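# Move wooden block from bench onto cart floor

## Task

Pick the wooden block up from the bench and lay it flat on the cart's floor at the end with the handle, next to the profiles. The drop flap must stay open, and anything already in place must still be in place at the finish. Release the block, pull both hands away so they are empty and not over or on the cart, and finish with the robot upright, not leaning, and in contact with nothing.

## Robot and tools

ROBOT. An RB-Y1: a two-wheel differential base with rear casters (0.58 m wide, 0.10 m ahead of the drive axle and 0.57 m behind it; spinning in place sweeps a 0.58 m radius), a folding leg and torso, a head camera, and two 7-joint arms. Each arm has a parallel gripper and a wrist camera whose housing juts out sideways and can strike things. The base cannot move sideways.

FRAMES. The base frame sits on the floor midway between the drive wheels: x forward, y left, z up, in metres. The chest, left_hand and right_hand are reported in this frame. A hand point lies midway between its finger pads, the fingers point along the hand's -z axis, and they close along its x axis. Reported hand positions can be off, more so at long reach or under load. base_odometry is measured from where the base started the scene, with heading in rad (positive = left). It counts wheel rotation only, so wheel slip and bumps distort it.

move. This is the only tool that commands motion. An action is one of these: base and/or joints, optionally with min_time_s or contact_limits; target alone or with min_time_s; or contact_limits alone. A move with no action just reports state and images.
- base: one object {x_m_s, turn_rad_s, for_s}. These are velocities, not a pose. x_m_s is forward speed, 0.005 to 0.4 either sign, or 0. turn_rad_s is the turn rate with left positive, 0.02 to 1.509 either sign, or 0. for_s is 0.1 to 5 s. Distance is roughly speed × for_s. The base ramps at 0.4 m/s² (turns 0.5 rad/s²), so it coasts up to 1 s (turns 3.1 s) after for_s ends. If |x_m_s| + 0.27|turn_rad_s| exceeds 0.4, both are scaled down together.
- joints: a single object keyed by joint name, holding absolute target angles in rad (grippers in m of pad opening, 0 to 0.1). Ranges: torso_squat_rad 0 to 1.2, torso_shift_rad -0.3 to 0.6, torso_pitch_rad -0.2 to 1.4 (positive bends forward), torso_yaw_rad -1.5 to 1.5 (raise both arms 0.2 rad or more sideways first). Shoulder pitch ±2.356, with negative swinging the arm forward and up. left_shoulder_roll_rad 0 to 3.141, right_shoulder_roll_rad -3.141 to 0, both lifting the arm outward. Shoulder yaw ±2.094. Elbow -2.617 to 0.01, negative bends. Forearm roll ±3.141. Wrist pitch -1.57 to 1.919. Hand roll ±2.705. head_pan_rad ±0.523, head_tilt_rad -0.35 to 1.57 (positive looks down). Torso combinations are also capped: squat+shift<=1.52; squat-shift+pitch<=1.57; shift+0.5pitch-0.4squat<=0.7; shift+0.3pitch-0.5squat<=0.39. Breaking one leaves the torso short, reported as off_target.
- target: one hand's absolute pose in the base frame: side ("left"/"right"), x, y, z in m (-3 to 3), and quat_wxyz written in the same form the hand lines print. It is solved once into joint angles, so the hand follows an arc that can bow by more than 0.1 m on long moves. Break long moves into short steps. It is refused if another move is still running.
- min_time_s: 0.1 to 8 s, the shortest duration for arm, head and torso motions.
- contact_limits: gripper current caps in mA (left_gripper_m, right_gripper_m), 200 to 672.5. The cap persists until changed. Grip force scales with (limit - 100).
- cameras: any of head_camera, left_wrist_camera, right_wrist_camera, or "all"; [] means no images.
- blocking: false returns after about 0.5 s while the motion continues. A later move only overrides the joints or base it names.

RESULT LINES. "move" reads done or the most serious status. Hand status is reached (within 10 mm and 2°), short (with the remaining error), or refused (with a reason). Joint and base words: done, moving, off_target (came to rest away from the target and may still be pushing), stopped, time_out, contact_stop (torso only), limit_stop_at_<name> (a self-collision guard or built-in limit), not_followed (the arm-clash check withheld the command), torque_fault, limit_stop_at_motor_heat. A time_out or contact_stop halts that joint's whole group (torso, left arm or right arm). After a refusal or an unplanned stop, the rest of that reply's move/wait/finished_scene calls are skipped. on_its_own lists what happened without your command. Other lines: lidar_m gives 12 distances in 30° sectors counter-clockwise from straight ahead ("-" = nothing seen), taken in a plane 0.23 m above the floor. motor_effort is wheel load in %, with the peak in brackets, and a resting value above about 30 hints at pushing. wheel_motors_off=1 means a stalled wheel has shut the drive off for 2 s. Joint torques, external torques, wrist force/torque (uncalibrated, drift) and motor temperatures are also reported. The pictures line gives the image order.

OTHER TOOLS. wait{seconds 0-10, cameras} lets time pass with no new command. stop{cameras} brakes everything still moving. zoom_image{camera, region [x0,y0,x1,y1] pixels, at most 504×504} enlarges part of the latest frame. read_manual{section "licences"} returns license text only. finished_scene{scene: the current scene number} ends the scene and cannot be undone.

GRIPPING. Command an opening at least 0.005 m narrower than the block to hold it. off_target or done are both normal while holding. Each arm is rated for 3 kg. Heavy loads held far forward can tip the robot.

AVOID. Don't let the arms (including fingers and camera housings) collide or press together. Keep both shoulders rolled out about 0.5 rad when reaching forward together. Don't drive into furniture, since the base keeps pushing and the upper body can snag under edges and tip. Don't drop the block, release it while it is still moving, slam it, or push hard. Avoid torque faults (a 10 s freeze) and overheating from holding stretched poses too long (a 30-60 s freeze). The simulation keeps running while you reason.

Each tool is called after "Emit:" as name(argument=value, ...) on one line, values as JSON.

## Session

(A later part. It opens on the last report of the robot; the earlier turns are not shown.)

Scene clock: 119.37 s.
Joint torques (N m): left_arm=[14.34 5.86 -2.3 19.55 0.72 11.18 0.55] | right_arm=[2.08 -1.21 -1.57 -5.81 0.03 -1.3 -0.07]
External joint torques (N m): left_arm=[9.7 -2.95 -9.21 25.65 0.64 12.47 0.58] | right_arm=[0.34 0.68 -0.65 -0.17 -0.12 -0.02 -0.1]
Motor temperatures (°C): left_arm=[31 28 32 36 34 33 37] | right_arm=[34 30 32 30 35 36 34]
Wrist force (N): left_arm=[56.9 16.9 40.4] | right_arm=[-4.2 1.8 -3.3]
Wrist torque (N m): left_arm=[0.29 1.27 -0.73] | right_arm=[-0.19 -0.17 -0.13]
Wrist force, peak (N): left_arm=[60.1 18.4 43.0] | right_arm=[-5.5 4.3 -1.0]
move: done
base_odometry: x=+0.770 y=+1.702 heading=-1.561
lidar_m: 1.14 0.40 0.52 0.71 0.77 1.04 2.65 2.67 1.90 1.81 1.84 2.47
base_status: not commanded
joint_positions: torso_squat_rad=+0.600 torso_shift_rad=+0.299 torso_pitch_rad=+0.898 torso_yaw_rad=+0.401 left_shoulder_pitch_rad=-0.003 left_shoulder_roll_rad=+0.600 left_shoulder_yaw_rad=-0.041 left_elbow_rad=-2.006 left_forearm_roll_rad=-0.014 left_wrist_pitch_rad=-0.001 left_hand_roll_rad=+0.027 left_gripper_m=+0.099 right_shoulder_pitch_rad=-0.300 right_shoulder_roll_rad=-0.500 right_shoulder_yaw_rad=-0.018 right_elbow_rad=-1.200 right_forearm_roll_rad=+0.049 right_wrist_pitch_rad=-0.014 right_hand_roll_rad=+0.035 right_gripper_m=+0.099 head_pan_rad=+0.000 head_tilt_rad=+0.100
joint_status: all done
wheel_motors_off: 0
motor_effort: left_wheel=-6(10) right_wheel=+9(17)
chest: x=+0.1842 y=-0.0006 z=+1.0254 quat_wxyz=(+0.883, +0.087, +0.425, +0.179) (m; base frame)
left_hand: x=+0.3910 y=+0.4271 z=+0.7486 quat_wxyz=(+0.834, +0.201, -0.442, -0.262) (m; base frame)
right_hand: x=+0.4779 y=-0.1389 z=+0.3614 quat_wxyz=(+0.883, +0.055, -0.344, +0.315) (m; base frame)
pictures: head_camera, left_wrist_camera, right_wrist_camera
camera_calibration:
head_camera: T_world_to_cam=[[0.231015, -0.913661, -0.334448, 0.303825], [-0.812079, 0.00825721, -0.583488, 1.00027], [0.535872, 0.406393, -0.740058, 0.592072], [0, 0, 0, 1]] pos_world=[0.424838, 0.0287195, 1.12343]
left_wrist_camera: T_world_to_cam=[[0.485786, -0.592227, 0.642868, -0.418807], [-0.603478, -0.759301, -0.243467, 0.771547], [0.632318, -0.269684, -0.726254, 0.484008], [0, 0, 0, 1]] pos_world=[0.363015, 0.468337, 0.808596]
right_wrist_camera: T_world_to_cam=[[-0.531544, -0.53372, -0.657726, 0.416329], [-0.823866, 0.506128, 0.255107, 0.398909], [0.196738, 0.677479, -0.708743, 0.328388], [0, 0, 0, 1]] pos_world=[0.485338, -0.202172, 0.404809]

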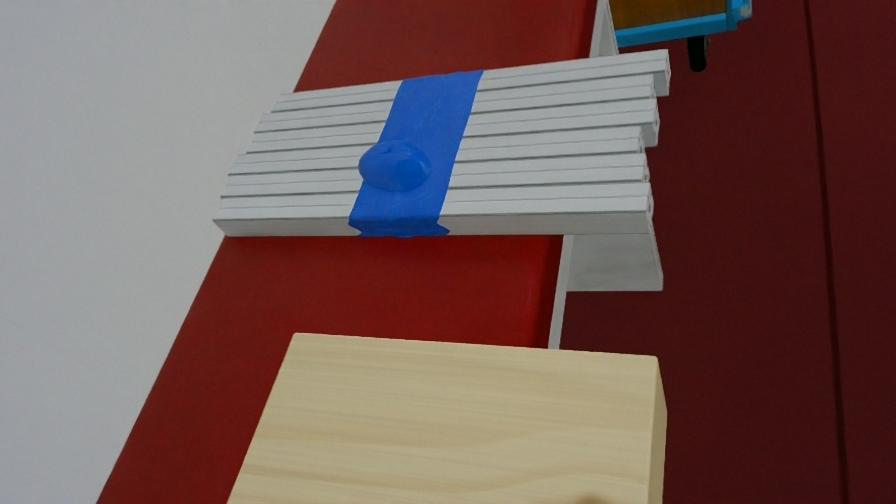

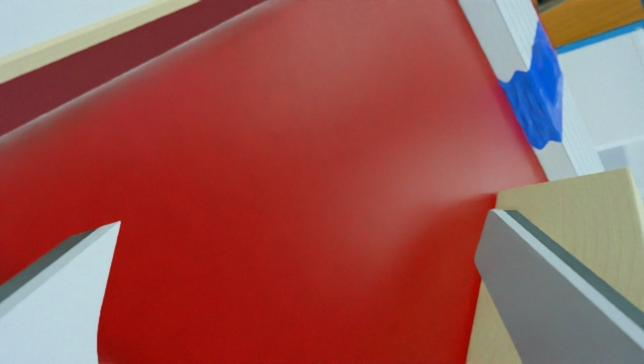

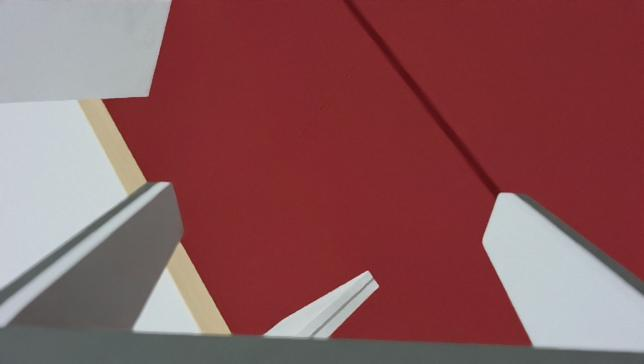

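Emit:
move(joints={"torso_squat_rad":0.3}, cameras=[])

Emit:
move(joints={"left_shoulder_pitch_rad":0.7,"left_shoulder_roll_rad":0.7,"left_elbow_rad":-2.3})

Scene clock: 122.30 s.
Joint torques (N m): left_arm=[4.83 6.51 6.99 -5.02 0.37 -1.2 0.24] | right_arm=[2.49 -1.06 -1.54 -5.76 -0.03 -1.22 0.03]
External joint torques (N m): left_arm=[0.06 -2.3 0.1 1.02 0.3 0.07 0.26] | right_arm=[0.68 0.84 -0.62 -0.15 -0.17 0.06 0]
Motor temperatures (°C): left_arm=[31 28 32 36 34 33 37] | right_arm=[34 30 32 30 35 36 34]
Wrist force (N): left_arm=[-3.0 -1.8 -4.7] | right_arm=[-4.3 1.8 -3.6]
Wrist torque (N m): left_arm=[-0.09 -0.04 0.14] | right_arm=[-0.17 -0.18 -0.10]
Wrist force, peak (N): left_arm=[57.3 17.5 40.2] | right_arm=[-4.9 2.3 -4.2]
move: off_target
base_odometry: x=+0.770 y=+1.702 heading=-1.561
lidar_m: 1.15 0.41 0.52 0.71 0.76 1.02 2.65 2.67 1.90 1.81 1.85 2.47
base_status: not commanded
joint_positions: torso_squat_rad=+0.358 torso_shift_rad=+0.300 torso_pitch_rad=+0.900 torso_yaw_rad=+0.400 left_shoulder_pitch_rad=+0.000 left_shoulder_roll_rad=+0.600 left_shoulder_yaw_rad=-0.043 left_elbow_rad=-2.000 left_forearm_roll_rad=-0.014 left_wrist_pitch_rad=+0.002 left_hand_roll_rad=+0.027 left_gripper_m=+0.099 right_shoulder_pitch_rad=-0.300 right_shoulder_roll_rad=-0.500 right_shoulder_yaw_rad=-0.018 right_elbow_rad=-1.200 right_forearm_roll_rad=+0.049 right_wrist_pitch_rad=-0.014 right_hand_roll_rad=+0.035 right_gripper_m=+0.099 head_pan_rad=+0.000 head_tilt_rad=+0.100
joint_status: torso_squat_rad off_target (ended at +0.358, target +0.300)
wheel_motors_off: 0
on_its_own: torso_squat_rad is held at +0.358, not at your +0.300
motor_effort: left_wheel=-2(6) right_wheel=+5(9)
chest: x=+0.2081 y=+0.0000 z=+1.0992 quat_wxyz=(+0.882, +0.086, +0.426, +0.179) (m; base frame)
left_hand: x=+0.4110 y=+0.4291 z=+0.8180 quat_wxyz=(+0.838, +0.200, -0.437, -0.260) (m; base frame)
right_hand: x=+0.5004 y=-0.1391 z=+0.4347 quat_wxyz=(+0.883, +0.054, -0.343, +0.316) (m; base frame)
pictures: none
No camera images: "cameras" was empty.

Scene clock: 123.63 s.
Joint torques (N m): left_arm=[9.2 4.37 5.02 -3.29 0.22 -0.98 0.25] | right_arm=[2.27 -0.84 -1.95 -5.83 -0.03 -1.28 0.08]
External joint torques (N m): left_arm=[-1.57 -0.9 0.76 -0.09 0.17 -0.13 0.27] | right_arm=[0.46 1.06 -1.03 -0.22 -0.17 0 0.05]
Motor temperatures (°C): left_arm=[31 28 32 36 34 33 37] | right_arm=[34 30 32 30 35 36 34]
Wrist force (N): left_arm=[-1.5 -1.5 -6.4] | right_arm=[-4.8 1.7 -3.8]
Wrist torque (N m): left_arm=[-0.13 0.07 0.13] | right_arm=[-0.17 -0.24 -0.10]
Wrist force, peak (N): left_arm=[-1.6 -2.0 -7.4] | right_arm=[-4.9 2.2 -4.0]
move: done
base_odometry: x=+0.770 y=+1.702 heading=-1.561
lidar_m: 1.14 0.40 0.53 0.72 0.78 1.03 2.66 2.68 1.90 1.81 1.84 2.45
base_status: not commanded
joint_positions: torso_squat_rad=+0.358 torso_shift_rad=+0.300 torso_pitch_rad=+0.900 torso_yaw_rad=+0.400 left_shoulder_pitch_rad=+0.700 left_shoulder_roll_rad=+0.700 left_shoulder_yaw_rad=-0.043 left_elbow_rad=-2.300 left_forearm_roll_rad=-0.014 left_wrist_pitch_rad=+0.002 left_hand_roll_rad=+0.027 left_gripper_m=+0.099 right_shoulder_pitch_rad=-0.300 right_shoulder_roll_rad=-0.500 right_shoulder_yaw_rad=-0.018 right_elbow_rad=-1.200 right_forearm_roll_rad=+0.049 right_wrist_pitch_rad=-0.014 right_hand_roll_rad=+0.035 right_gripper_m=+0.099 head_pan_rad=+0.000 head_tilt_rad=+0.100
joint_status: all done
wheel_motors_off: 0
on_its_own: torso_squat_rad is held at +0.358, not at your +0.300
motor_effort: left_wheel=-1(3) right_wheel=+1(4)
chest: x=+0.2081 y=+0.0001 z=+1.0992 quat_wxyz=(+0.882, +0.086, +0.426, +0.179) (m; base frame)
left_hand: x=+0.1962 y=+0.3885 z=+0.8449 quat_wxyz=(+0.927, +0.148, -0.249, -0.237) (m; base frame)
right_hand: x=+0.5004 y=-0.1392 z=+0.4348 quat_wxyz=(+0.883, +0.054, -0.343, +0.316) (m; base frame)
pictures: head_camera, left_wrist_camera, right_wrist_camera
camera_calibration:
head_camera: T_world_to_cam=[[0.23053, -0.914103, -0.333573, 0.322747], [-0.813317, 0.00718902, -0.581777, 1.06109], [0.534202, 0.405418, -0.741798, 0.635834], [0, 0, 0, 1]] pos_world=[0.448938, 0.0296182, 1.19664]
left_wrist_camera: T_world_to_cam=[[0.777607, -0.488795, 0.395483, -0.297411], [-0.547843, -0.835387, 0.0446891, 0.423336], [0.308538, -0.251413, -0.917385, 0.884713], [0, 0, 0, 1]] pos_world=[0.190223, 0.430705, 0.910325]
right_wrist_camera: T_world_to_cam=[[-0.532861, -0.534921, -0.655682, 0.476068], [-0.823441, 0.506291, 0.256153, 0.398273], [0.194944, 0.676409, -0.710259, 0.377577], [0, 0, 0, 1]] pos_world=[0.508026, -0.20238, 0.478308]

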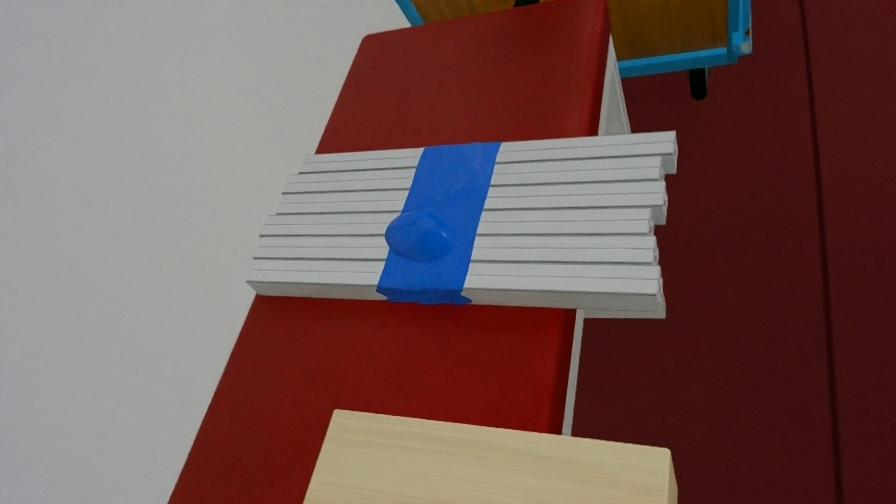

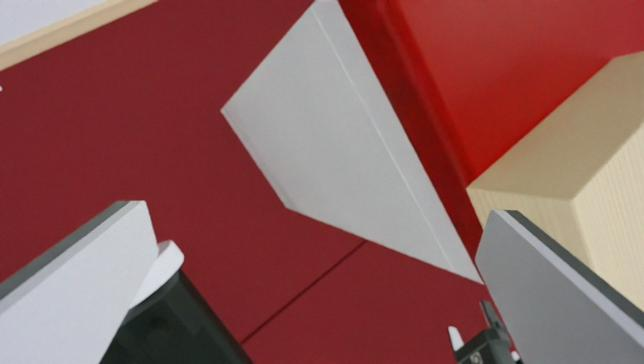

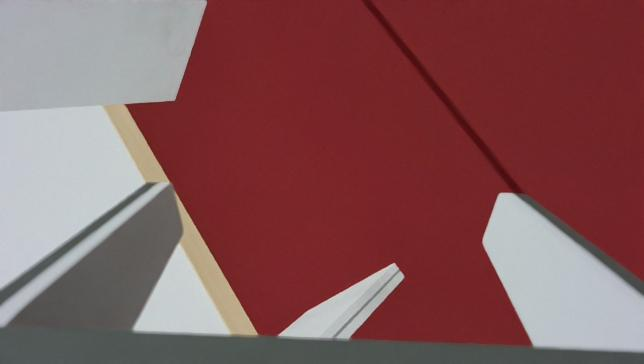

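Emit:
move(target={"side":"right","x":0.46,"y":-0.12,"z":0.78,"quat_wxyz":[0.5,0.5,0.5,-0.5]}, min_time_s=3, cameras=[])

Emit:
move(joints={"head_tilt_rad":0.4})

Scene clock: 130.30 s.
Joint torques (N m): left_arm=[9.55 4.2 5.25 -3.2 0.26 -0.98 0.17] | right_arm=[5.21 -5.62 -6.26 -6.25 -1.43 1.26 -0.1]
External joint torques (N m): left_arm=[-1.21 -1.07 0.99 -0.01 0.21 -0.12 0.19] | right_arm=[1.77 -0.24 -1.33 -0.36 0.01 0.11 -0.05]
Motor temperatures (°C): left_arm=[31 28 32 36 34 33 37] | right_arm=[34 30 32 30 35 36 34]
Wrist force (N): left_arm=[-1.1 -1.4 -6.3] | right_arm=[4.7 0.3 0.6]
Wrist torque (N m): left_arm=[-0.10 0.14 0.08] | right_arm=[0.00 0.24 -0.03]
Wrist force, peak (N): left_arm=[-1.6 -1.5 -7.3] | right_arm=[-5.1 1.6 -3.9]
move: done
base_odometry: x=+0.770 y=+1.702 heading=-1.561
lidar_m: 1.15 0.40 0.52 0.72 0.76 1.03 2.65 2.67 1.91 1.81 1.85 2.46
base_status: not commanded
joint_positions: torso_squat_rad=+0.358 torso_shift_rad=+0.300 torso_pitch_rad=+0.900 torso_yaw_rad=+0.400 left_shoulder_pitch_rad=+0.700 left_shoulder_roll_rad=+0.700 left_shoulder_yaw_rad=-0.043 left_elbow_rad=-2.300 left_forearm_roll_rad=-0.014 left_wrist_pitch_rad=+0.002 left_hand_roll_rad=+0.027 left_gripper_m=+0.099 right_shoulder_pitch_rad=+0.220 right_shoulder_roll_rad=-1.059 right_shoulder_yaw_rad=-0.336 right_elbow_rad=-1.890 right_forearm_roll_rad=-2.581 right_wrist_pitch_rad=+1.131 right_hand_roll_rad=-0.931 right_gripper_m=+0.099 head_pan_rad=+0.000 head_tilt_rad=+0.100
joint_status: all done
wheel_motors_off: 0
on_its_own: torso_squat_rad is held at +0.358, not at your +0.300
motor_effort: left_wheel=-1(3) right_wheel=+1(5)
chest: x=+0.2081 y=+0.0001 z=+1.0992 quat_wxyz=(+0.882, +0.086, +0.426, +0.179) (m; base frame)
left_hand: x=+0.1963 y=+0.3885 z=+0.8449 quat_wxyz=(+0.927, +0.148, -0.249, -0.237) (m; base frame)
right_hand: x=+0.4600 y=-0.1199 z=+0.7801 quat_wxyz=(+0.500, +0.500, +0.500, -0.500) (m; base frame)
right_hand_status: reached (checked arc, planned for 3.0 s): 0 mm and 0.1 deg off.
pictures: none
No camera images: "cameras" was empty.

Scene clock: 131.13 s.
Joint torques (N m): left_arm=[9.28 4.51 5.22 -3.23 0.26 -1.01 0.24] | right_arm=[4.8 -5.7 -6.21 -6.46 -1.55 1.06 -0.06]
External joint torques (N m): left_arm=[-1.49 -0.77 0.96 -0.04 0.21 -0.16 0.26] | right_arm=[1.36 -0.32 -1.28 -0.57 -0.1 -0.09 -0.01]
Motor temperatures (°C): left_arm=[31 28 32 36 34 33 37] | right_arm=[34 30 32 30 35 36 34]
Wrist force (N): left_arm=[-1.5 -0.9 -5.9] | right_arm=[4.9 0.3 1.0]
Wrist torque (N m): left_arm=[-0.17 0.04 0.13] | right_arm=[-0.03 0.31 -0.04]
Wrist force, peak (N): left_arm=[-1.5 -1.4 -7.1] | right_arm=[5.5 0.4 0.6]
move: done
base_odometry: x=+0.770 y=+1.702 heading=-1.561
lidar_m: 1.15 0.41 0.52 0.72 0.77 1.02 2.65 2.67 1.90 1.80 1.85 2.47
base_status: not commanded
joint_positions: torso_squat_rad=+0.358 torso_shift_rad=+0.300 torso_pitch_rad=+0.900 torso_yaw_rad=+0.400 left_shoulder_pitch_rad=+0.700 left_shoulder_roll_rad=+0.700 left_shoulder_yaw_rad=-0.043 left_elbow_rad=-2.300 left_forearm_roll_rad=-0.014 left_wrist_pitch_rad=+0.002 left_hand_roll_rad=+0.027 left_gripper_m=+0.099 right_shoulder_pitch_rad=+0.220 right_shoulder_roll_rad=-1.059 right_shoulder_yaw_rad=-0.336 right_elbow_rad=-1.890 right_forearm_roll_rad=-2.581 right_wrist_pitch_rad=+1.131 right_hand_roll_rad=-0.931 right_gripper_m=+0.099 head_pan_rad=+0.000 head_tilt_rad=+0.400
joint_status: all done
wheel_motors_off: 0
on_its_own: torso_squat_rad is held at +0.358, not at your +0.300
motor_effort: left_wheel=-2(2) right_wheel=+2(3)
chest: x=+0.2081 y=+0.0001 z=+1.0992 quat_wxyz=(+0.882, +0.086, +0.426, +0.179) (m; base frame)
left_hand: x=+0.1963 y=+0.3885 z=+0.8449 quat_wxyz=(+0.927, +0.148, -0.249, -0.237) (m; base frame)
right_hand: x=+0.4600 y=-0.1199 z=+0.7801 quat_wxyz=(+0.500, +0.500, +0.500, -0.500) (m; base frame)
pictures: head_camera, left_wrist_camera, right_wrist_camera
camera_calibration:
head_camera: T_world_to_cam=[[0.22266, -0.917474, -0.329643, 0.321059], [-0.936265, -0.106999, -0.334603, 0.810074], [0.271718, 0.383135, -0.882823, 0.905442], [0, 0, 0, 1]] pos_world=[0.440932, 0.0343335, 1.17623]
left_wrist_camera: T_world_to_cam=[[0.777537, -0.488837, 0.395569, -0.297457], [-0.54793, -0.835327, 0.0447401, 0.42328], [0.308558, -0.251531, -0.917346, 0.884724], [0, 0, 0, 1]] pos_world=[0.190223, 0.430705, 0.910325]
right_wrist_camera: T_world_to_cam=[[-0.0289801, 0.0273363, 0.999206, -0.764125], [0.860853, -0.507369, 0.0388481, -0.460049], [0.508028, 0.861295, -0.00882894, -0.0513223], [0, 0, 0, 1]] pos_world=[0.399963, -0.168322, 0.780938]

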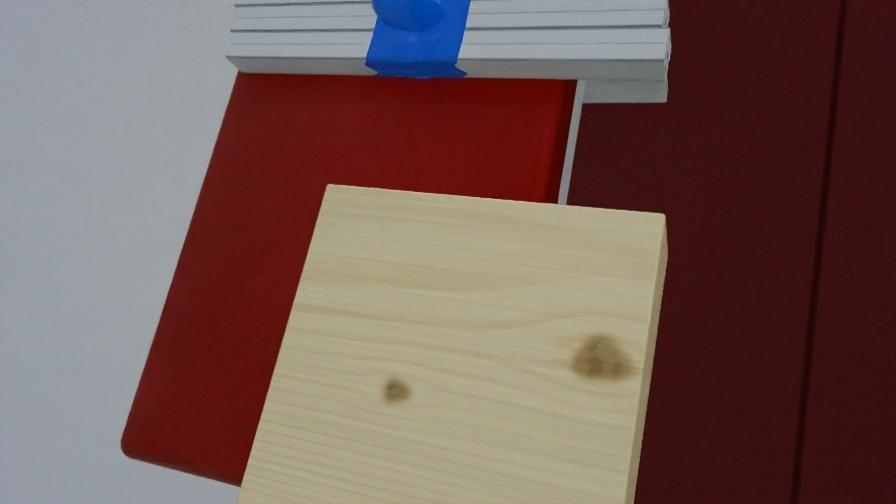

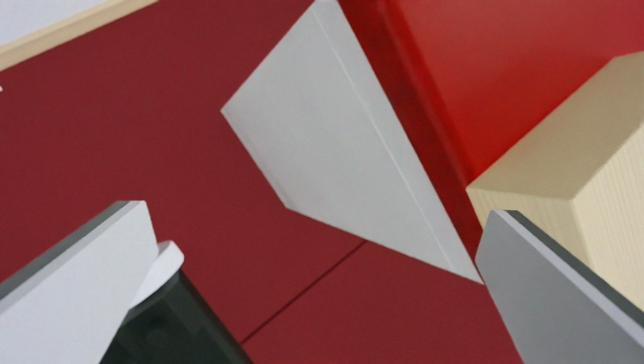

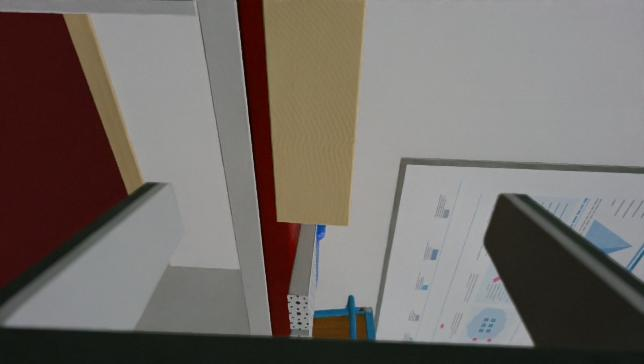

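Emit:
move(target={"side":"right","x":0.48,"y":-0.03,"z":0.772,"quat_wxyz":[0.5,0.5,0.5,-0.5]}, min_time_s=1.5, cameras=["right_wrist_camera"])

Emit:
move(target={"side":"right","x":0.48,"y":0.05,"z":0.772,"quat_wxyz":[0.5,0.5,0.5,-0.5]}, min_time_s=1.5, cameras=["head_camera","right_wrist_camera"])

Scene clock: 138.50 s.
Joint torques (N m): left_arm=[9.69 4.66 5.25 -3.24 0.26 -1 0.15] | right_arm=[-1.37 -7.92 -2.96 -8.49 -1.3 1.02 -0.34]
External joint torques (N m): left_arm=[-1.08 -0.61 0.99 -0.04 0.21 -0.15 0.17] | right_arm=[-1.39 -1.65 1.38 -0.98 0.03 0.05 -0.29]
Motor temperatures (°C): left_arm=[31 28 32 36 34 33 37] | right_arm=[34 30 32 30 35 36 34]
Wrist force (N): left_arm=[-1.1 -1.3 -6.6] | right_arm=[5.5 0.2 0.7]
Wrist torque (N m): left_arm=[-0.12 0.08 0.08] | right_arm=[-0.04 0.38 -0.04]
Wrist force, peak (N): left_arm=[-1.7 -1.2 -7.4] | right_arm=[5.7 0.5 0.7]
move: done
base_odometry: x=+0.770 y=+1.702 heading=-1.561
lidar_m: 1.14 0.41 0.52 0.72 0.78 1.04 2.64 2.67 1.89 1.80 1.85 2.47
base_status: not commanded
joint_positions: torso_squat_rad=+0.358 torso_shift_rad=+0.300 torso_pitch_rad=+0.900 torso_yaw_rad=+0.400 left_shoulder_pitch_rad=+0.700 left_shoulder_roll_rad=+0.700 left_shoulder_yaw_rad=-0.043 left_elbow_rad=-2.300 left_forearm_roll_rad=-0.014 left_wrist_pitch_rad=+0.002 left_hand_roll_rad=+0.027 left_gripper_m=+0.099 right_shoulder_pitch_rad=-0.067 right_shoulder_roll_rad=-1.070 right_shoulder_yaw_rad=-0.053 right_elbow_rad=-1.945 right_forearm_roll_rad=-2.459 right_wrist_pitch_rad=+0.868 right_hand_roll_rad=-1.042 right_gripper_m=+0.099 head_pan_rad=+0.000 head_tilt_rad=+0.400
joint_status: all done
wheel_motors_off: 0
on_its_own: torso_squat_rad is held at +0.358, not at your +0.300
motor_effort: left_wheel=-1(2) right_wheel=+0(4)
chest: x=+0.2081 y=+0.0001 z=+1.0992 quat_wxyz=(+0.882, +0.086, +0.426, +0.179) (m; base frame)
left_hand: x=+0.1963 y=+0.3885 z=+0.8449 quat_wxyz=(+0.927, +0.148, -0.249, -0.237) (m; base frame)
right_hand: x=+0.4798 y=-0.0305 z=+0.7723 quat_wxyz=(+0.500, +0.500, +0.500, -0.500) (m; base frame)
right_hand_status: reached (checked arc, planned for 1.5 s): 1 mm and 0.0 deg off.
pictures: right_wrist_camera
camera_calibration:
right_wrist_camera: T_world_to_cam=[[-0.0290203, 0.0268758, 0.999217, -0.758229], [0.861121, -0.50693, 0.0386444, -0.431437], [0.507572, 0.861568, -0.00843205, -0.138592], [0, 0, 0, 1]] pos_world=[0.419861, -0.0789244, 0.773139]

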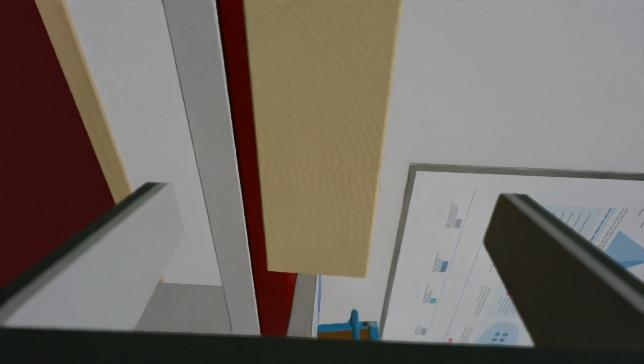

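Scene clock: 140.33 s.
Joint torques (N m): left_arm=[9.41 4.36 5.4 -3.14 0.27 -0.95 0.3] | right_arm=[-4.15 -2.69 -3.16 -9.61 -1.11 0.78 -0.36]
External joint torques (N m): left_arm=[-1.36 -0.91 1.14 0.05 0.22 -0.1 0.32] | right_arm=[-1.53 2.4 0.48 -0.98 0.02 0.01 -0.31]
Motor temperatures (°C): left_arm=[31 28 32 36 34 33 37] | right_arm=[34 30 32 30 35 36 34]
Wrist force (N): left_arm=[-0.8 -1.5 -6.6] | right_arm=[5.0 0.9 0.8]
Wrist torque (N m): left_arm=[-0.13 0.18 0.10] | right_arm=[-0.11 0.27 -0.06]
Wrist force, peak (N): left_arm=[-1.4 -1.6 -7.3] | right_arm=[5.5 0.4 0.7]
move: done
base_odometry: x=+0.770 y=+1.702 heading=-1.561
lidar_m: 1.14 0.40 0.53 0.72 0.78 1.03 2.65 2.67 1.90 1.80 1.84 2.47
base_status: not commanded
joint_positions: torso_squat_rad=+0.358 torso_shift_rad=+0.300 torso_pitch_rad=+0.900 torso_yaw_rad=+0.400 left_shoulder_pitch_rad=+0.700 left_shoulder_roll_rad=+0.700 left_shoulder_yaw_rad=-0.043 left_elbow_rad=-2.300 left_forearm_roll_rad=-0.014 left_wrist_pitch_rad=+0.002 left_hand_roll_rad=+0.027 left_gripper_m=+0.099 right_shoulder_pitch_rad=-0.316 right_shoulder_roll_rad=-1.021 right_shoulder_yaw_rad=+0.217 right_elbow_rad=-1.964 right_forearm_roll_rad=-2.300 right_wrist_pitch_rad=+0.652 right_hand_roll_rad=-1.161 right_gripper_m=+0.099 head_pan_rad=+0.000 head_tilt_rad=+0.400
joint_status: all done
wheel_motors_off: 0
on_its_own: torso_squat_rad is held at +0.358, not at your +0.300
motor_effort: left_wheel=-2(2) right_wheel=+1(2)
chest: x=+0.2081 y=+0.0001 z=+1.0992 quat_wxyz=(+0.882, +0.086, +0.426, +0.179) (m; base frame)
left_hand: x=+0.1963 y=+0.3885 z=+0.8449 quat_wxyz=(+0.927, +0.148, -0.249, -0.237) (m; base frame)
right_hand: x=+0.4800 y=+0.0497 z=+0.7720 quat_wxyz=(+0.500, +0.500, +0.500, -0.500) (m; base frame)
right_hand_status: reached (checked arc, planned for 1.5 s): 0 mm and 0.0 deg off.
pictures: head_camera, right_wrist_camera
camera_calibration:
head_camera: T_world_to_cam=[[0.22266, -0.917474, -0.329643, 0.321059], [-0.936265, -0.106999, -0.334603, 0.810074], [0.271718, 0.383135, -0.882823, 0.905442], [0, 0, 0, 1]] pos_world=[0.440932, 0.0343335, 1.17623]
right_wrist_camera: T_world_to_cam=[[-0.0292496, 0.0268828, 0.999211, -0.75988], [0.861227, -0.506735, 0.0388436, -0.39105], [0.507379, 0.861683, -0.00833043, -0.20774], [0, 0, 0, 1]] pos_world=[0.419959, 0.0012754, 0.772739]

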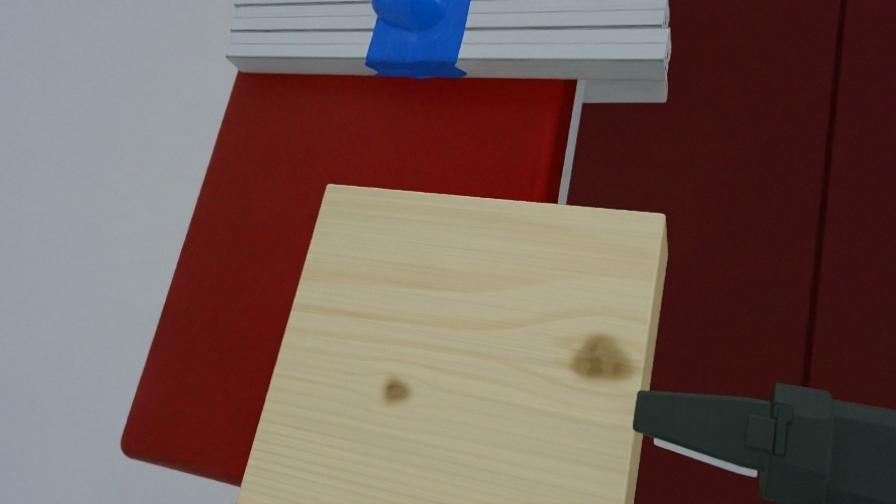

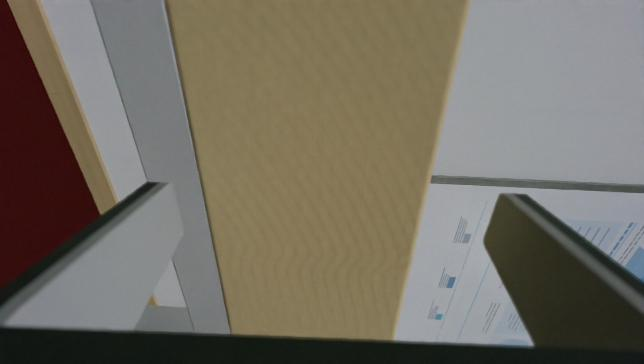

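Emit:
move(target={"side":"right","x":0.482,"y":0.1,"z":0.772,"quat_wxyz":[0.5,0.5,0.5,-0.5]}, min_time_s=2, cameras=["head_camera","right_wrist_camera"])

Emit:
move(joints={"right_gripper_m":0.045}, cameras=["head_camera","right_wrist_camera"])

Scene clock: 143.93 s.
Joint torques (N m): left_arm=[9.67 4.64 5.01 -3.2 0.3 -1.01 0.23] | right_arm=[-6.27 -1.28 -2.24 -9.14 -0.89 0.44 -0.46]
External joint torques (N m): left_arm=[-1.09 -0.63 0.75 0 0.25 -0.16 0.25] | right_arm=[-1.76 2.36 1.12 -0.04 0.11 -0.16 -0.41]
Motor temperatures (°C): left_arm=[31 28 32 36 34 33 37] | right_arm=[34 30 32 30 35 36 34]
Wrist force (N): left_arm=[-1.0 -1.6 -6.4] | right_arm=[4.7 0.5 1.4]
Wrist torque (N m): left_arm=[-0.10 0.14 0.13] | right_arm=[-0.09 0.27 -0.04]
Wrist force, peak (N): left_arm=[-1.7 -1.6 -7.3] | right_arm=[5.5 0.8 0.8]
move: done
base_odometry: x=+0.770 y=+1.702 heading=-1.561
lidar_m: 1.15 0.41 0.53 0.72 0.77 1.03 2.66 2.67 1.90 1.81 1.83 2.48
base_status: not commanded
joint_positions: torso_squat_rad=+0.358 torso_shift_rad=+0.300 torso_pitch_rad=+0.900 torso_yaw_rad=+0.400 left_shoulder_pitch_rad=+0.700 left_shoulder_roll_rad=+0.700 left_shoulder_yaw_rad=-0.043 left_elbow_rad=-2.300 left_forearm_roll_rad=-0.014 left_wrist_pitch_rad=+0.002 left_hand_roll_rad=+0.027 left_gripper_m=+0.099 right_shoulder_pitch_rad=-0.481 right_shoulder_roll_rad=-0.962 right_shoulder_yaw_rad=+0.376 right_elbow_rad=-1.928 right_forearm_roll_rad=-2.186 right_wrist_pitch_rad=+0.547 right_hand_roll_rad=-1.254 right_gripper_m=+0.099 head_pan_rad=+0.000 head_tilt_rad=+0.400
joint_status: all done
wheel_motors_off: 0
on_its_own: torso_squat_rad is held at +0.358, not at your +0.300
motor_effort: left_wheel=-2(2) right_wheel=+2(4)
chest: x=+0.2081 y=+0.0001 z=+1.0992 quat_wxyz=(+0.882, +0.086, +0.426, +0.179) (m; base frame)
left_hand: x=+0.1963 y=+0.3885 z=+0.8449 quat_wxyz=(+0.927, +0.148, -0.249, -0.237) (m; base frame)
right_hand: x=+0.4818 y=+0.0992 z=+0.7723 quat_wxyz=(+0.500, +0.501, +0.500, -0.500) (m; base frame)
right_hand_status: reached (checked arc, planned for 2.0 s): 1 mm and 0.1 deg off.
pictures: head_camera, right_wrist_camera
camera_calibration:
head_camera: T_world_to_cam=[[0.22266, -0.917474, -0.329643, 0.321059], [-0.936265, -0.106999, -0.334603, 0.810074], [0.271718, 0.383135, -0.882823, 0.905442], [0, 0, 0, 1]] pos_world=[0.440932, 0.0343335, 1.17623]
right_wrist_camera: T_world_to_cam=[[-0.0300787, 0.0256406, 0.999219, -0.760953], [0.861082, -0.506974, 0.0389297, -0.367604], [0.507576, 0.86158, -0.00682953, -0.25259], [0, 0, 0, 1]] pos_world=[0.421857, 0.0507716, 0.772944]

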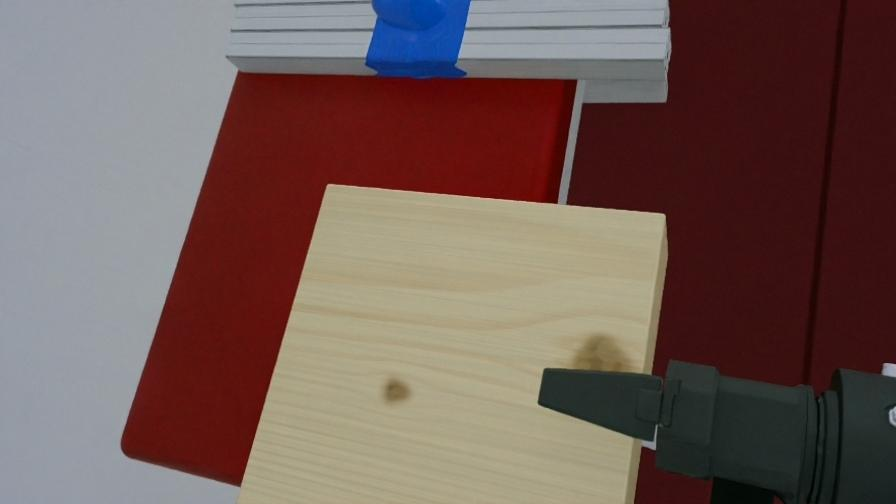

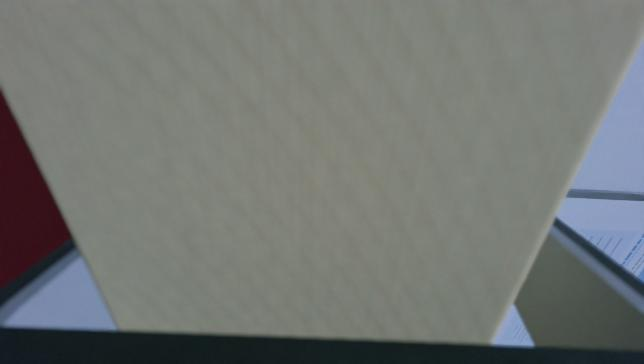

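Scene clock: 145.07 s.
Joint torques (N m): left_arm=[9.27 4.39 5.23 -3.23 0.27 -0.91 0.21] | right_arm=[-6.48 -1.23 -3.05 -12.48 -1.69 0.93 -0.33]
External joint torques (N m): left_arm=[-1.5 -0.89 0.97 -0.03 0.22 -0.06 0.23] | right_arm=[-1.97 2.4 0.31 -3.38 -0.68 0.33 -0.28]
Motor temperatures (°C): left_arm=[31 28 32 36 34 33 37] | right_arm=[34 30 32 30 35 36 34]
Wrist force (N): left_arm=[-1.5 -1.4 -6.5] | right_arm=[12.9 0.5 -0.8]
Wrist torque (N m): left_arm=[-0.12 0.08 0.11] | right_arm=[-0.09 0.62 -0.12]
Wrist force, peak (N): left_arm=[-1.5 -1.4 -7.3] | right_arm=[14.0 0.5 -0.9]
move: off_target
base_odometry: x=+0.770 y=+1.702 heading=-1.561
lidar_m: 1.14 0.41 0.52 0.71 0.77 1.03 2.64 2.67 1.89 1.81 1.85 2.46
base_status: not commanded
joint_positions: torso_squat_rad=+0.358 torso_shift_rad=+0.300 torso_pitch_rad=+0.900 torso_yaw_rad=+0.400 left_shoulder_pitch_rad=+0.700 left_shoulder_roll_rad=+0.700 left_shoulder_yaw_rad=-0.043 left_elbow_rad=-2.300 left_forearm_roll_rad=-0.014 left_wrist_pitch_rad=+0.002 left_hand_roll_rad=+0.027 left_gripper_m=+0.099 right_shoulder_pitch_rad=-0.481 right_shoulder_roll_rad=-0.962 right_shoulder_yaw_rad=+0.376 right_elbow_rad=-1.927 right_forearm_roll_rad=-2.185 right_wrist_pitch_rad=+0.547 right_hand_roll_rad=-1.254 right_gripper_m=+0.074 head_pan_rad=+0.000 head_tilt_rad=+0.400
joint_status: right_gripper_m off_target (ended at +0.074, target +0.045)
wheel_motors_off: 0
on_its_own: torso_squat_rad is held at +0.358, not at your +0.300
motor_effort: left_wheel=-1(2) right_wheel=+1(3)
chest: x=+0.2082 y=+0.0001 z=+1.0991 quat_wxyz=(+0.882, +0.086, +0.426, +0.179) (m; base frame)
left_hand: x=+0.1963 y=+0.3885 z=+0.8449 quat_wxyz=(+0.927, +0.148, -0.249, -0.237) (m; base frame)
right_hand: x=+0.4819 y=+0.0991 z=+0.7718 quat_wxyz=(+0.500, +0.500, +0.500, -0.500) (m; base frame)
pictures: head_camera, right_wrist_camera
camera_calibration:
head_camera: T_world_to_cam=[[0.222613, -0.917472, -0.329681, 0.321091], [-0.936303, -0.106984, -0.334501, 0.809936], [0.271624, 0.383145, -0.882848, 0.905423], [0, 0, 0, 1]] pos_world=[0.440932, 0.0343335, 1.17613]
right_wrist_camera: T_world_to_cam=[[-0.0297097, 0.0264756, 0.999208, -0.760737], [0.860983, -0.507133, 0.0390372, -0.367673], [0.507765, 0.861461, -0.00772831, -0.251889], [0, 0, 0, 1]] pos_world=[0.421859, 0.0506745, 0.77254]

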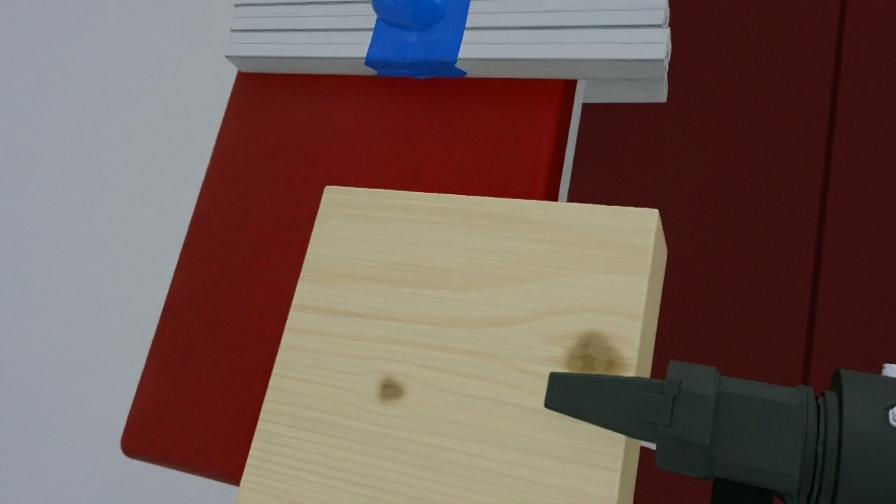

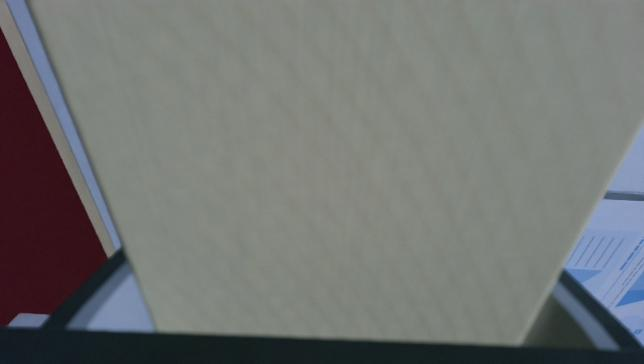

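Emit:
move(target={"side":"right","x":0.482,"y":0.1,"z":0.83,"quat_wxyz":[0.5,0.5,0.5,-0.5]}, min_time_s=2.5)

Scene clock: 148.77 s.
Joint torques (N m): left_arm=[9.56 4.37 5.1 -3.24 0.33 -1.09 0.31] | right_arm=[-14.12 -0.45 -6.35 -22.46 -3.55 0.83 -0.32]
External joint torques (N m): left_arm=[-1.21 -0.9 0.84 -0.05 0.28 -0.24 0.33] | right_arm=[-9.11 4.27 -2.06 -13.4 -2.82 0.65 -0.27]
Motor temperatures (°C): left_arm=[31 28 32 36 34 33 37] | right_arm=[34 30 32 31 35 36 34]
Wrist force (N): left_arm=[-1.7 -1.9 -6.7] | right_arm=[26.6 0.5 0.3]
Wrist torque (N m): left_arm=[-0.07 0.05 0.15] | right_arm=[-0.06 -1.90 0.02]
Wrist force, peak (N): left_arm=[-1.6 -1.6 -7.2] | right_arm=[27.9 1.0 0.3]
move: done
base_odometry: x=+0.770 y=+1.702 heading=-1.561
lidar_m: 1.14 0.41 0.52 0.71 0.77 1.03 2.65 2.67 1.90 1.81 1.83 2.48
base_status: not commanded
joint_positions: torso_squat_rad=+0.358 torso_shift_rad=+0.300 torso_pitch_rad=+0.901 torso_yaw_rad=+0.400 left_shoulder_pitch_rad=+0.700 left_shoulder_roll_rad=+0.700 left_shoulder_yaw_rad=-0.043 left_elbow_rad=-2.300 left_forearm_roll_rad=-0.014 left_wrist_pitch_rad=+0.002 left_hand_roll_rad=+0.027 left_gripper_m=+0.099 right_shoulder_pitch_rad=-0.503 right_shoulder_roll_rad=-1.108 right_shoulder_yaw_rad=+0.412 right_elbow_rad=-2.149 right_forearm_roll_rad=-2.107 right_wrist_pitch_rad=+0.378 right_hand_roll_rad=-1.476 right_gripper_m=+0.074 head_pan_rad=+0.000 head_tilt_rad=+0.400
joint_status: all done
wheel_motors_off: 0
on_its_own: torso_squat_rad is held at +0.358, not at your +0.300
motor_effort: left_wheel=-1(2) right_wheel=+2(4)
chest: x=+0.2084 y=+0.0001 z=+1.0990 quat_wxyz=(+0.882, +0.086, +0.427, +0.179) (m; base frame)
left_hand: x=+0.1964 y=+0.3885 z=+0.8447 quat_wxyz=(+0.927, +0.148, -0.249, -0.237) (m; base frame)
right_hand: x=+0.4821 y=+0.0991 z=+0.8280 quat_wxyz=(+0.497, +0.502, +0.502, -0.499) (m; base frame)
right_hand_status: reached (checked arc, planned for 2.5 s): 2 mm and 0.5 deg off.
pictures: head_camera, left_wrist_camera, right_wrist_camera
camera_calibration:
head_camera: T_world_to_cam=[[0.222419, -0.917519, -0.329679, 0.321011], [-0.936468, -0.106988, -0.334038, 0.809646], [0.271215, 0.38303, -0.883023, 0.90547], [0, 0, 0, 1]] pos_world=[0.441232, 0.0343337, 1.17583]
left_wrist_camera: T_world_to_cam=[[0.777766, -0.488827, 0.395131, -0.297183], [-0.547893, -0.835335, 0.0450437, 0.423118], [0.308048, -0.251523, -0.91752, 0.884731], [0, 0, 0, 1]] pos_world=[0.190423, 0.430705, 0.910125]
right_wrist_camera: T_world_to_cam=[[-0.0281883, 0.0179064, 0.999442, -0.817028], [0.860509, -0.508341, 0.0333775, -0.365049], [0.508655, 0.86097, -0.00107937, -0.257485], [0, 0, 0, 1]] pos_world=[0.422069, 0.0507475, 0.828479]

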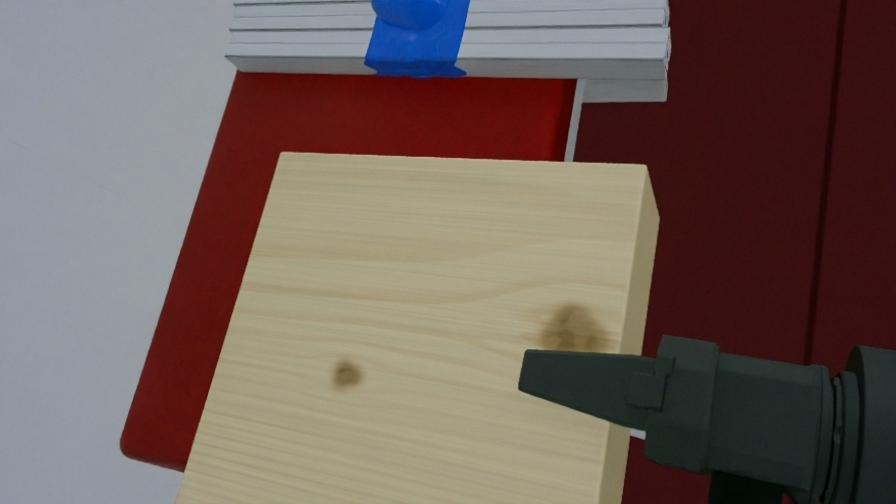

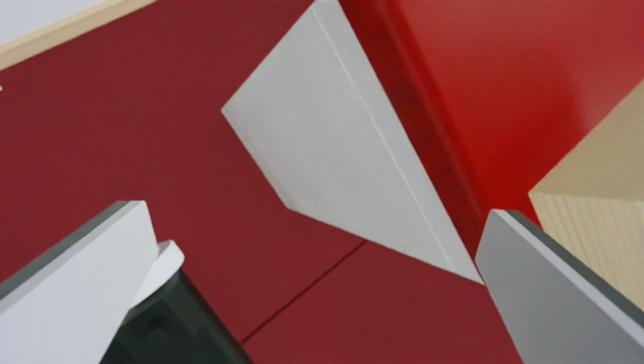

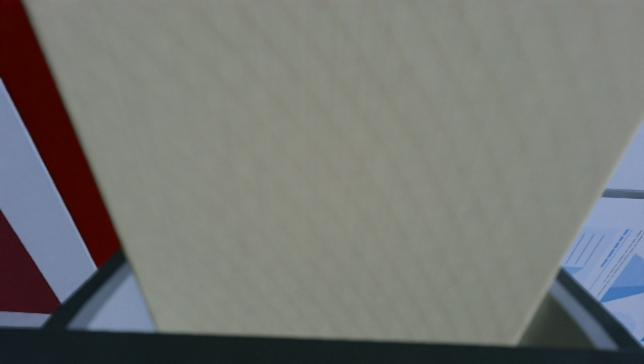

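Emit:
move(base={"x_m_s":-0.2,"for_s":2.0}, cameras=[])

Emit:
move(base={"turn_rad_s":-0.3,"for_s":1.46}, cameras=[])

Emit:
move(base={"x_m_s":0.35,"for_s":4.0}, cameras=["head_camera"])

Emit:
move(base={"x_m_s":0.35,"for_s":3.35}, cameras=[])

Emit:
move(base={"turn_rad_s":0.5,"for_s":4.0}, cameras=["head_camera"])

Scene clock: 155.47 s.
Joint torques (N m): left_arm=[9.83 4.18 4.93 -3.24 0.29 -1.05 0.22] | right_arm=[-12.5 0.41 -7.32 -21.55 -3.75 0.74 -0.4]
External joint torques (N m): left_arm=[-0.94 -1.09 0.68 -0.06 0.24 -0.19 0.24] | right_arm=[-7.5 5.12 -3.02 -12.49 -3.02 0.55 -0.35]
Motor temperatures (°C): left_arm=[31 28 32 36 34 33 37] | right_arm=[34 30 32 32 36 36 34]
Wrist force (N): left_arm=[-1.4 -1.2 -6.5] | right_arm=[26.3 0.7 -0.3]
Wrist torque (N m): left_arm=[-0.18 0.05 0.09] | right_arm=[-0.08 -1.81 0.04]
Wrist force, peak (N): left_arm=[-1.7 -1.2 -7.5] | right_arm=[28.6 2.1 0.2]
move: done
base_odometry: x=+0.766 y=+2.102 heading=-1.560
lidar_m: 0.78 0.80 0.77 0.73 0.75 1.00 2.61 2.68 1.93 1.82 1.85 2.48
base_status: done (sent for 2 of 2 s)
joint_positions: torso_squat_rad=+0.358 torso_shift_rad=+0.300 torso_pitch_rad=+0.901 torso_yaw_rad=+0.400 left_shoulder_pitch_rad=+0.700 left_shoulder_roll_rad=+0.700 left_shoulder_yaw_rad=-0.043 left_elbow_rad=-2.300 left_forearm_roll_rad=-0.014 left_wrist_pitch_rad=+0.002 left_hand_roll_rad=+0.027 left_gripper_m=+0.099 right_shoulder_pitch_rad=-0.503 right_shoulder_roll_rad=-1.108 right_shoulder_yaw_rad=+0.412 right_elbow_rad=-2.149 right_forearm_roll_rad=-2.107 right_wrist_pitch_rad=+0.378 right_hand_roll_rad=-1.476 right_gripper_m=+0.074 head_pan_rad=+0.000 head_tilt_rad=+0.400
joint_status: not commanded
wheel_motors_off: 0
on_its_own: torso_squat_rad is held at +0.358, not at your +0.300
motor_effort: left_wheel=+13(31) right_wheel=-11(23)
chest: x=+0.2085 y=+0.0001 z=+1.0989 quat_wxyz=(+0.882, +0.086, +0.427, +0.179) (m; base frame)
left_hand: x=+0.1965 y=+0.3885 z=+0.8446 quat_wxyz=(+0.927, +0.148, -0.249, -0.237) (m; base frame)
right_hand: x=+0.4821 y=+0.0992 z=+0.8280 quat_wxyz=(+0.497, +0.502, +0.502, -0.498) (m; base frame)
pictures: none
No camera images: "cameras" was empty.

Scene clock: 157.90 s.
Joint torques (N m): left_arm=[10 4.38 5.09 -3.11 0.39 -1.01 0.27] | right_arm=[-12.87 0.52 -7.32 -21.71 -3.67 1.03 -0.43]
External joint torques (N m): left_arm=[-0.78 -0.89 0.84 0.08 0.34 -0.16 0.28] | right_arm=[-7.87 5.24 -3.02 -12.64 -2.94 0.85 -0.38]
Motor temperatures (°C): left_arm=[31 28 32 36 34 33 37] | right_arm=[34 30 32 32 36 36 34]
Wrist force (N): left_arm=[-1.0 -0.9 -7.1] | right_arm=[26.5 0.4 0.0]
Wrist torque (N m): left_arm=[-0.17 0.16 0.11] | right_arm=[0.02 -1.86 0.03]
Wrist force, peak (N): left_arm=[-1.9 -1.3 -7.1] | right_arm=[27.3 0.3 -0.4]
move: done
base_odometry: x=+0.766 y=+2.102 heading=-1.999
lidar_m: 2.70 0.78 0.83 0.75 0.73 0.78 1.08 3.52 2.49 1.86 1.81 1.91
base_status: done (sent for 1.47 of 1.47 s)
joint_positions: torso_squat_rad=+0.358 torso_shift_rad=+0.300 torso_pitch_rad=+0.901 torso_yaw_rad=+0.400 left_shoulder_pitch_rad=+0.700 left_shoulder_roll_rad=+0.700 left_shoulder_yaw_rad=-0.043 left_elbow_rad=-2.300 left_forearm_roll_rad=-0.014 left_wrist_pitch_rad=+0.002 left_hand_roll_rad=+0.027 left_gripper_m=+0.099 right_shoulder_pitch_rad=-0.503 right_shoulder_roll_rad=-1.108 right_shoulder_yaw_rad=+0.412 right_elbow_rad=-2.149 right_forearm_roll_rad=-2.107 right_wrist_pitch_rad=+0.378 right_hand_roll_rad=-1.476 right_gripper_m=+0.074 head_pan_rad=+0.000 head_tilt_rad=+0.400
joint_status: not commanded
wheel_motors_off: 0
on_its_own: torso_squat_rad is held at +0.358, not at your +0.300
motor_effort: left_wheel=+16(37) right_wheel=-9(33)
chest: x=+0.2085 y=+0.0001 z=+1.0989 quat_wxyz=(+0.882, +0.086, +0.427, +0.179) (m; base frame)
left_hand: x=+0.1965 y=+0.3885 z=+0.8446 quat_wxyz=(+0.927, +0.148, -0.249, -0.237) (m; base frame)
right_hand: x=+0.4821 y=+0.0992 z=+0.8280 quat_wxyz=(+0.497, +0.502, +0.502, -0.498) (m; base frame)
pictures: none
No camera images: "cameras" was empty.

Scene clock: 163.23 s.
Joint torques (N m): left_arm=[9.93 4.23 5.19 -2.95 0.23 -0.98 0.25] | right_arm=[-12.14 0.72 -7.33 -21.62 -3.75 0.98 -0.41]
External joint torques (N m): left_arm=[-0.85 -1.04 0.94 0.24 0.18 -0.13 0.26] | right_arm=[-7.14 5.44 -3.03 -12.55 -3.02 0.79 -0.36]
Motor temperatures (°C): left_arm=[31 28 32 36 34 33 37] | right_arm=[34 30 32 32 36 36 34]
Wrist force (N): left_arm=[-1.5 -1.4 -6.6] | right_arm=[27.0 0.2 0.5]
Wrist torque (N m): left_arm=[-0.13 0.03 0.13] | right_arm=[-0.04 -1.88 0.03]
Wrist force, peak (N): left_arm=[-1.3 -2.2 -7.3] | right_arm=[28.0 0.6 0.5]
move: done
base_odometry: x=+0.184 y=+0.828 heading=-1.999
lidar_m: 1.74 2.04 0.97 0.83 1.39 0.88 2.05 3.94 1.61 1.19 1.16 1.22
base_status: done (sent for 4 of 4 s)
joint_positions: torso_squat_rad=+0.358 torso_shift_rad=+0.300 torso_pitch_rad=+0.901 torso_yaw_rad=+0.400 left_shoulder_pitch_rad=+0.700 left_shoulder_roll_rad=+0.700 left_shoulder_yaw_rad=-0.043 left_elbow_rad=-2.300 left_forearm_roll_rad=-0.014 left_wrist_pitch_rad=+0.002 left_hand_roll_rad=+0.027 left_gripper_m=+0.099 right_shoulder_pitch_rad=-0.503 right_shoulder_roll_rad=-1.108 right_shoulder_yaw_rad=+0.412 right_elbow_rad=-2.149 right_forearm_roll_rad=-2.107 right_wrist_pitch_rad=+0.378 right_hand_roll_rad=-1.476 right_gripper_m=+0.074 head_pan_rad=+0.000 head_tilt_rad=+0.400
joint_status: not commanded
wheel_motors_off: 0
on_its_own: torso_squat_rad is held at +0.358, not at your +0.300
motor_effort: left_wheel=+3(44) right_wheel=-3(23)
chest: x=+0.2086 y=+0.0002 z=+1.0989 quat_wxyz=(+0.882, +0.086, +0.427, +0.179) (m; base frame)
left_hand: x=+0.1966 y=+0.3885 z=+0.8446 quat_wxyz=(+0.927, +0.148, -0.249, -0.237) (m; base frame)
right_hand: x=+0.4822 y=+0.0992 z=+0.8279 quat_wxyz=(+0.497, +0.502, +0.502, -0.498) (m; base frame)
pictures: head_camera
camera_calibration:
head_camera: T_world_to_cam=[[0.222377, -0.917544, -0.329637, 0.320963], [-0.936563, -0.107086, -0.333741, 0.809474], [0.270922, 0.382942, -0.883151, 0.905484], [0, 0, 0, 1]] pos_world=[0.441433, 0.0344336, 1.17564]

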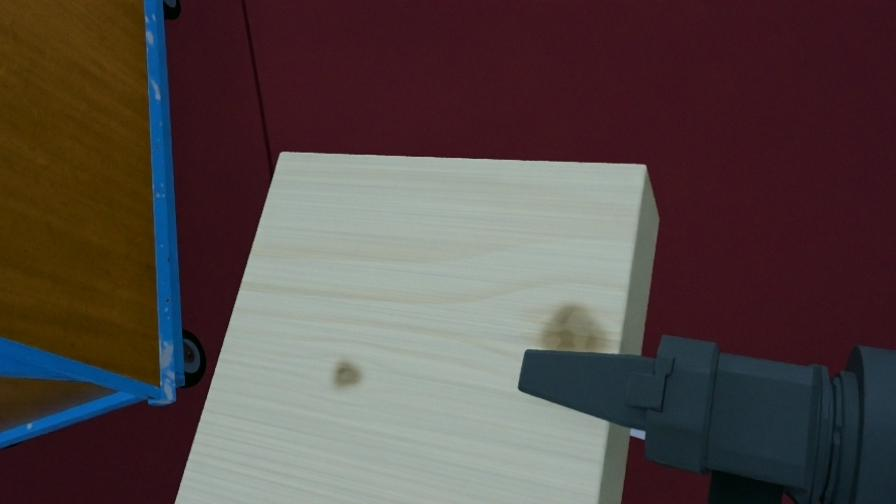

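Scene clock: 167.87 s.
Joint torques (N m): left_arm=[10.01 4.61 5.49 -2.92 0.31 -1.07 0.18] | right_arm=[-12.27 0.54 -7.21 -21.8 -3.69 1.01 -0.38]
External joint torques (N m): left_arm=[-0.76 -0.66 1.23 0.27 0.26 -0.22 0.2] | right_arm=[-7.27 5.25 -2.91 -12.73 -2.97 0.82 -0.33]
Motor temperatures (°C): left_arm=[31 28 32 36 34 33 37] | right_arm=[34 30 32 33 36 36 34]
Wrist force (N): left_arm=[-1.2 -0.9 -6.4] | right_arm=[26.9 0.4 0.2]
Wrist torque (N m): left_arm=[-0.22 0.08 0.10] | right_arm=[-0.05 -1.87 0.03]
Wrist force, peak (N): left_arm=[-1.6 -1.5 -7.5] | right_arm=[27.9 2.0 0.4]
move: done
base_odometry: x=-0.305 y=-0.244 heading=-1.999
lidar_m: 0.94 2.98 2.61 1.17 1.14 1.49 1.97 2.10 0.87 0.64 0.61 0.66
base_status: done (sent for 3.37 of 3.37 s)
joint_positions: torso_squat_rad=+0.358 torso_shift_rad=+0.300 torso_pitch_rad=+0.901 torso_yaw_rad=+0.400 left_shoulder_pitch_rad=+0.700 left_shoulder_roll_rad=+0.700 left_shoulder_yaw_rad=-0.043 left_elbow_rad=-2.300 left_forearm_roll_rad=-0.014 left_wrist_pitch_rad=+0.002 left_hand_roll_rad=+0.027 left_gripper_m=+0.099 right_shoulder_pitch_rad=-0.503 right_shoulder_roll_rad=-1.108 right_shoulder_yaw_rad=+0.412 right_elbow_rad=-2.149 right_forearm_roll_rad=-2.107 right_wrist_pitch_rad=+0.378 right_hand_roll_rad=-1.476 right_gripper_m=+0.074 head_pan_rad=+0.000 head_tilt_rad=+0.400
joint_status: not commanded
wheel_motors_off: 0
on_its_own: torso_squat_rad is held at +0.358, not at your +0.300
motor_effort: left_wheel=+3(29) right_wheel=-2(21)
chest: x=+0.2086 y=+0.0002 z=+1.0989 quat_wxyz=(+0.882, +0.086, +0.427, +0.179) (m; base frame)
left_hand: x=+0.1966 y=+0.3885 z=+0.8446 quat_wxyz=(+0.927, +0.148, -0.249, -0.237) (m; base frame)
right_hand: x=+0.4822 y=+0.0992 z=+0.8279 quat_wxyz=(+0.497, +0.502, +0.502, -0.498) (m; base frame)
pictures: none
No camera images: "cameras" was empty.

Scene clock: 173.23 s.
Joint torques (N m): left_arm=[9.87 4.65 5.37 -3.01 0.21 -1.05 0.26] | right_arm=[-12.38 1.02 -7.53 -21.87 -3.69 1 -0.31]
External joint torques (N m): left_arm=[-0.9 -0.61 1.12 0.18 0.16 -0.2 0.28] | right_arm=[-7.38 5.74 -3.23 -12.8 -2.96 0.82 -0.26]
Motor temperatures (°C): left_arm=[31 28 32 36 34 33 37] | right_arm=[34 30 32 33 36 36 34]
Wrist force (N): left_arm=[-1.7 -1.3 -6.6] | right_arm=[26.5 0.6 0.0]
Wrist torque (N m): left_arm=[-0.17 0.05 0.13] | right_arm=[-0.07 -1.90 0.03]
Wrist force, peak (N): left_arm=[-2.0 -0.8 -7.7] | right_arm=[27.2 0.7 1.3]
move: done
base_odometry: x=-0.305 y=-0.244 heading=+0.001
lidar_m: 1.16 1.20 1.97 2.83 0.91 0.64 0.63 0.65 0.88 2.18 2.84 1.19
base_status: done (sent for 4 of 4 s)
joint_positions: torso_squat_rad=+0.358 torso_shift_rad=+0.300 torso_pitch_rad=+0.901 torso_yaw_rad=+0.400 left_shoulder_pitch_rad=+0.700 left_shoulder_roll_rad=+0.700 left_shoulder_yaw_rad=-0.043 left_elbow_rad=-2.300 left_forearm_roll_rad=-0.014 left_wrist_pitch_rad=+0.002 left_hand_roll_rad=+0.027 left_gripper_m=+0.099 right_shoulder_pitch_rad=-0.503 right_shoulder_roll_rad=-1.108 right_shoulder_yaw_rad=+0.412 right_elbow_rad=-2.149 right_forearm_roll_rad=-2.107 right_wrist_pitch_rad=+0.378 right_hand_roll_rad=-1.476 right_gripper_m=+0.074 head_pan_rad=+0.000 head_tilt_rad=+0.400
joint_status: not commanded
wheel_motors_off: 0
on_its_own: torso_squat_rad is held at +0.358, not at your +0.300
motor_effort: left_wheel=-6(32) right_wheel=+14(25)
chest: x=+0.2086 y=+0.0002 z=+1.0989 quat_wxyz=(+0.882, +0.086, +0.427, +0.179) (m; base frame)
left_hand: x=+0.1966 y=+0.3885 z=+0.8445 quat_wxyz=(+0.927, +0.148, -0.249, -0.237) (m; base frame)
right_hand: x=+0.4822 y=+0.0992 z=+0.8279 quat_wxyz=(+0.497, +0.502, +0.502, -0.498) (m; base frame)
pictures: head_camera
camera_calibration:
head_camera: T_world_to_cam=[[0.222344, -0.917553, -0.329637, 0.320978], [-0.936604, -0.107106, -0.333618, 0.809349], [0.270806, 0.382917, -0.883198, 0.905591], [0, 0, 0, 1]] pos_world=[0.441433, 0.0344336, 1.17564]

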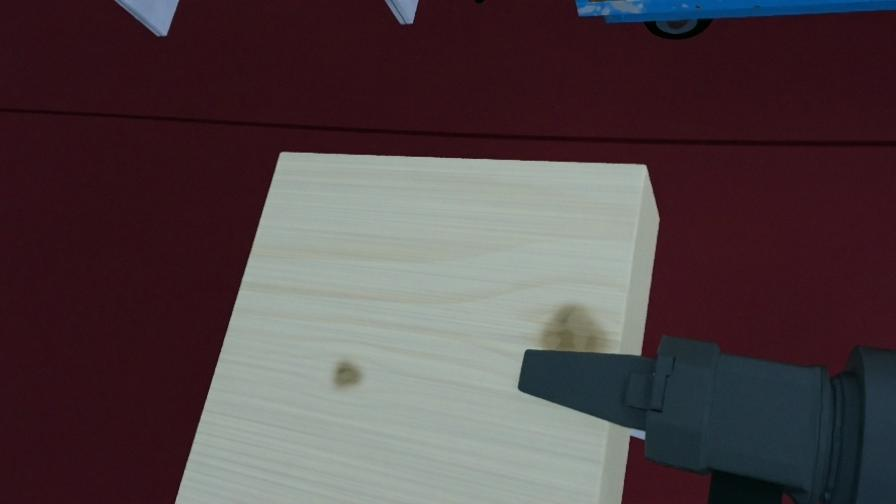

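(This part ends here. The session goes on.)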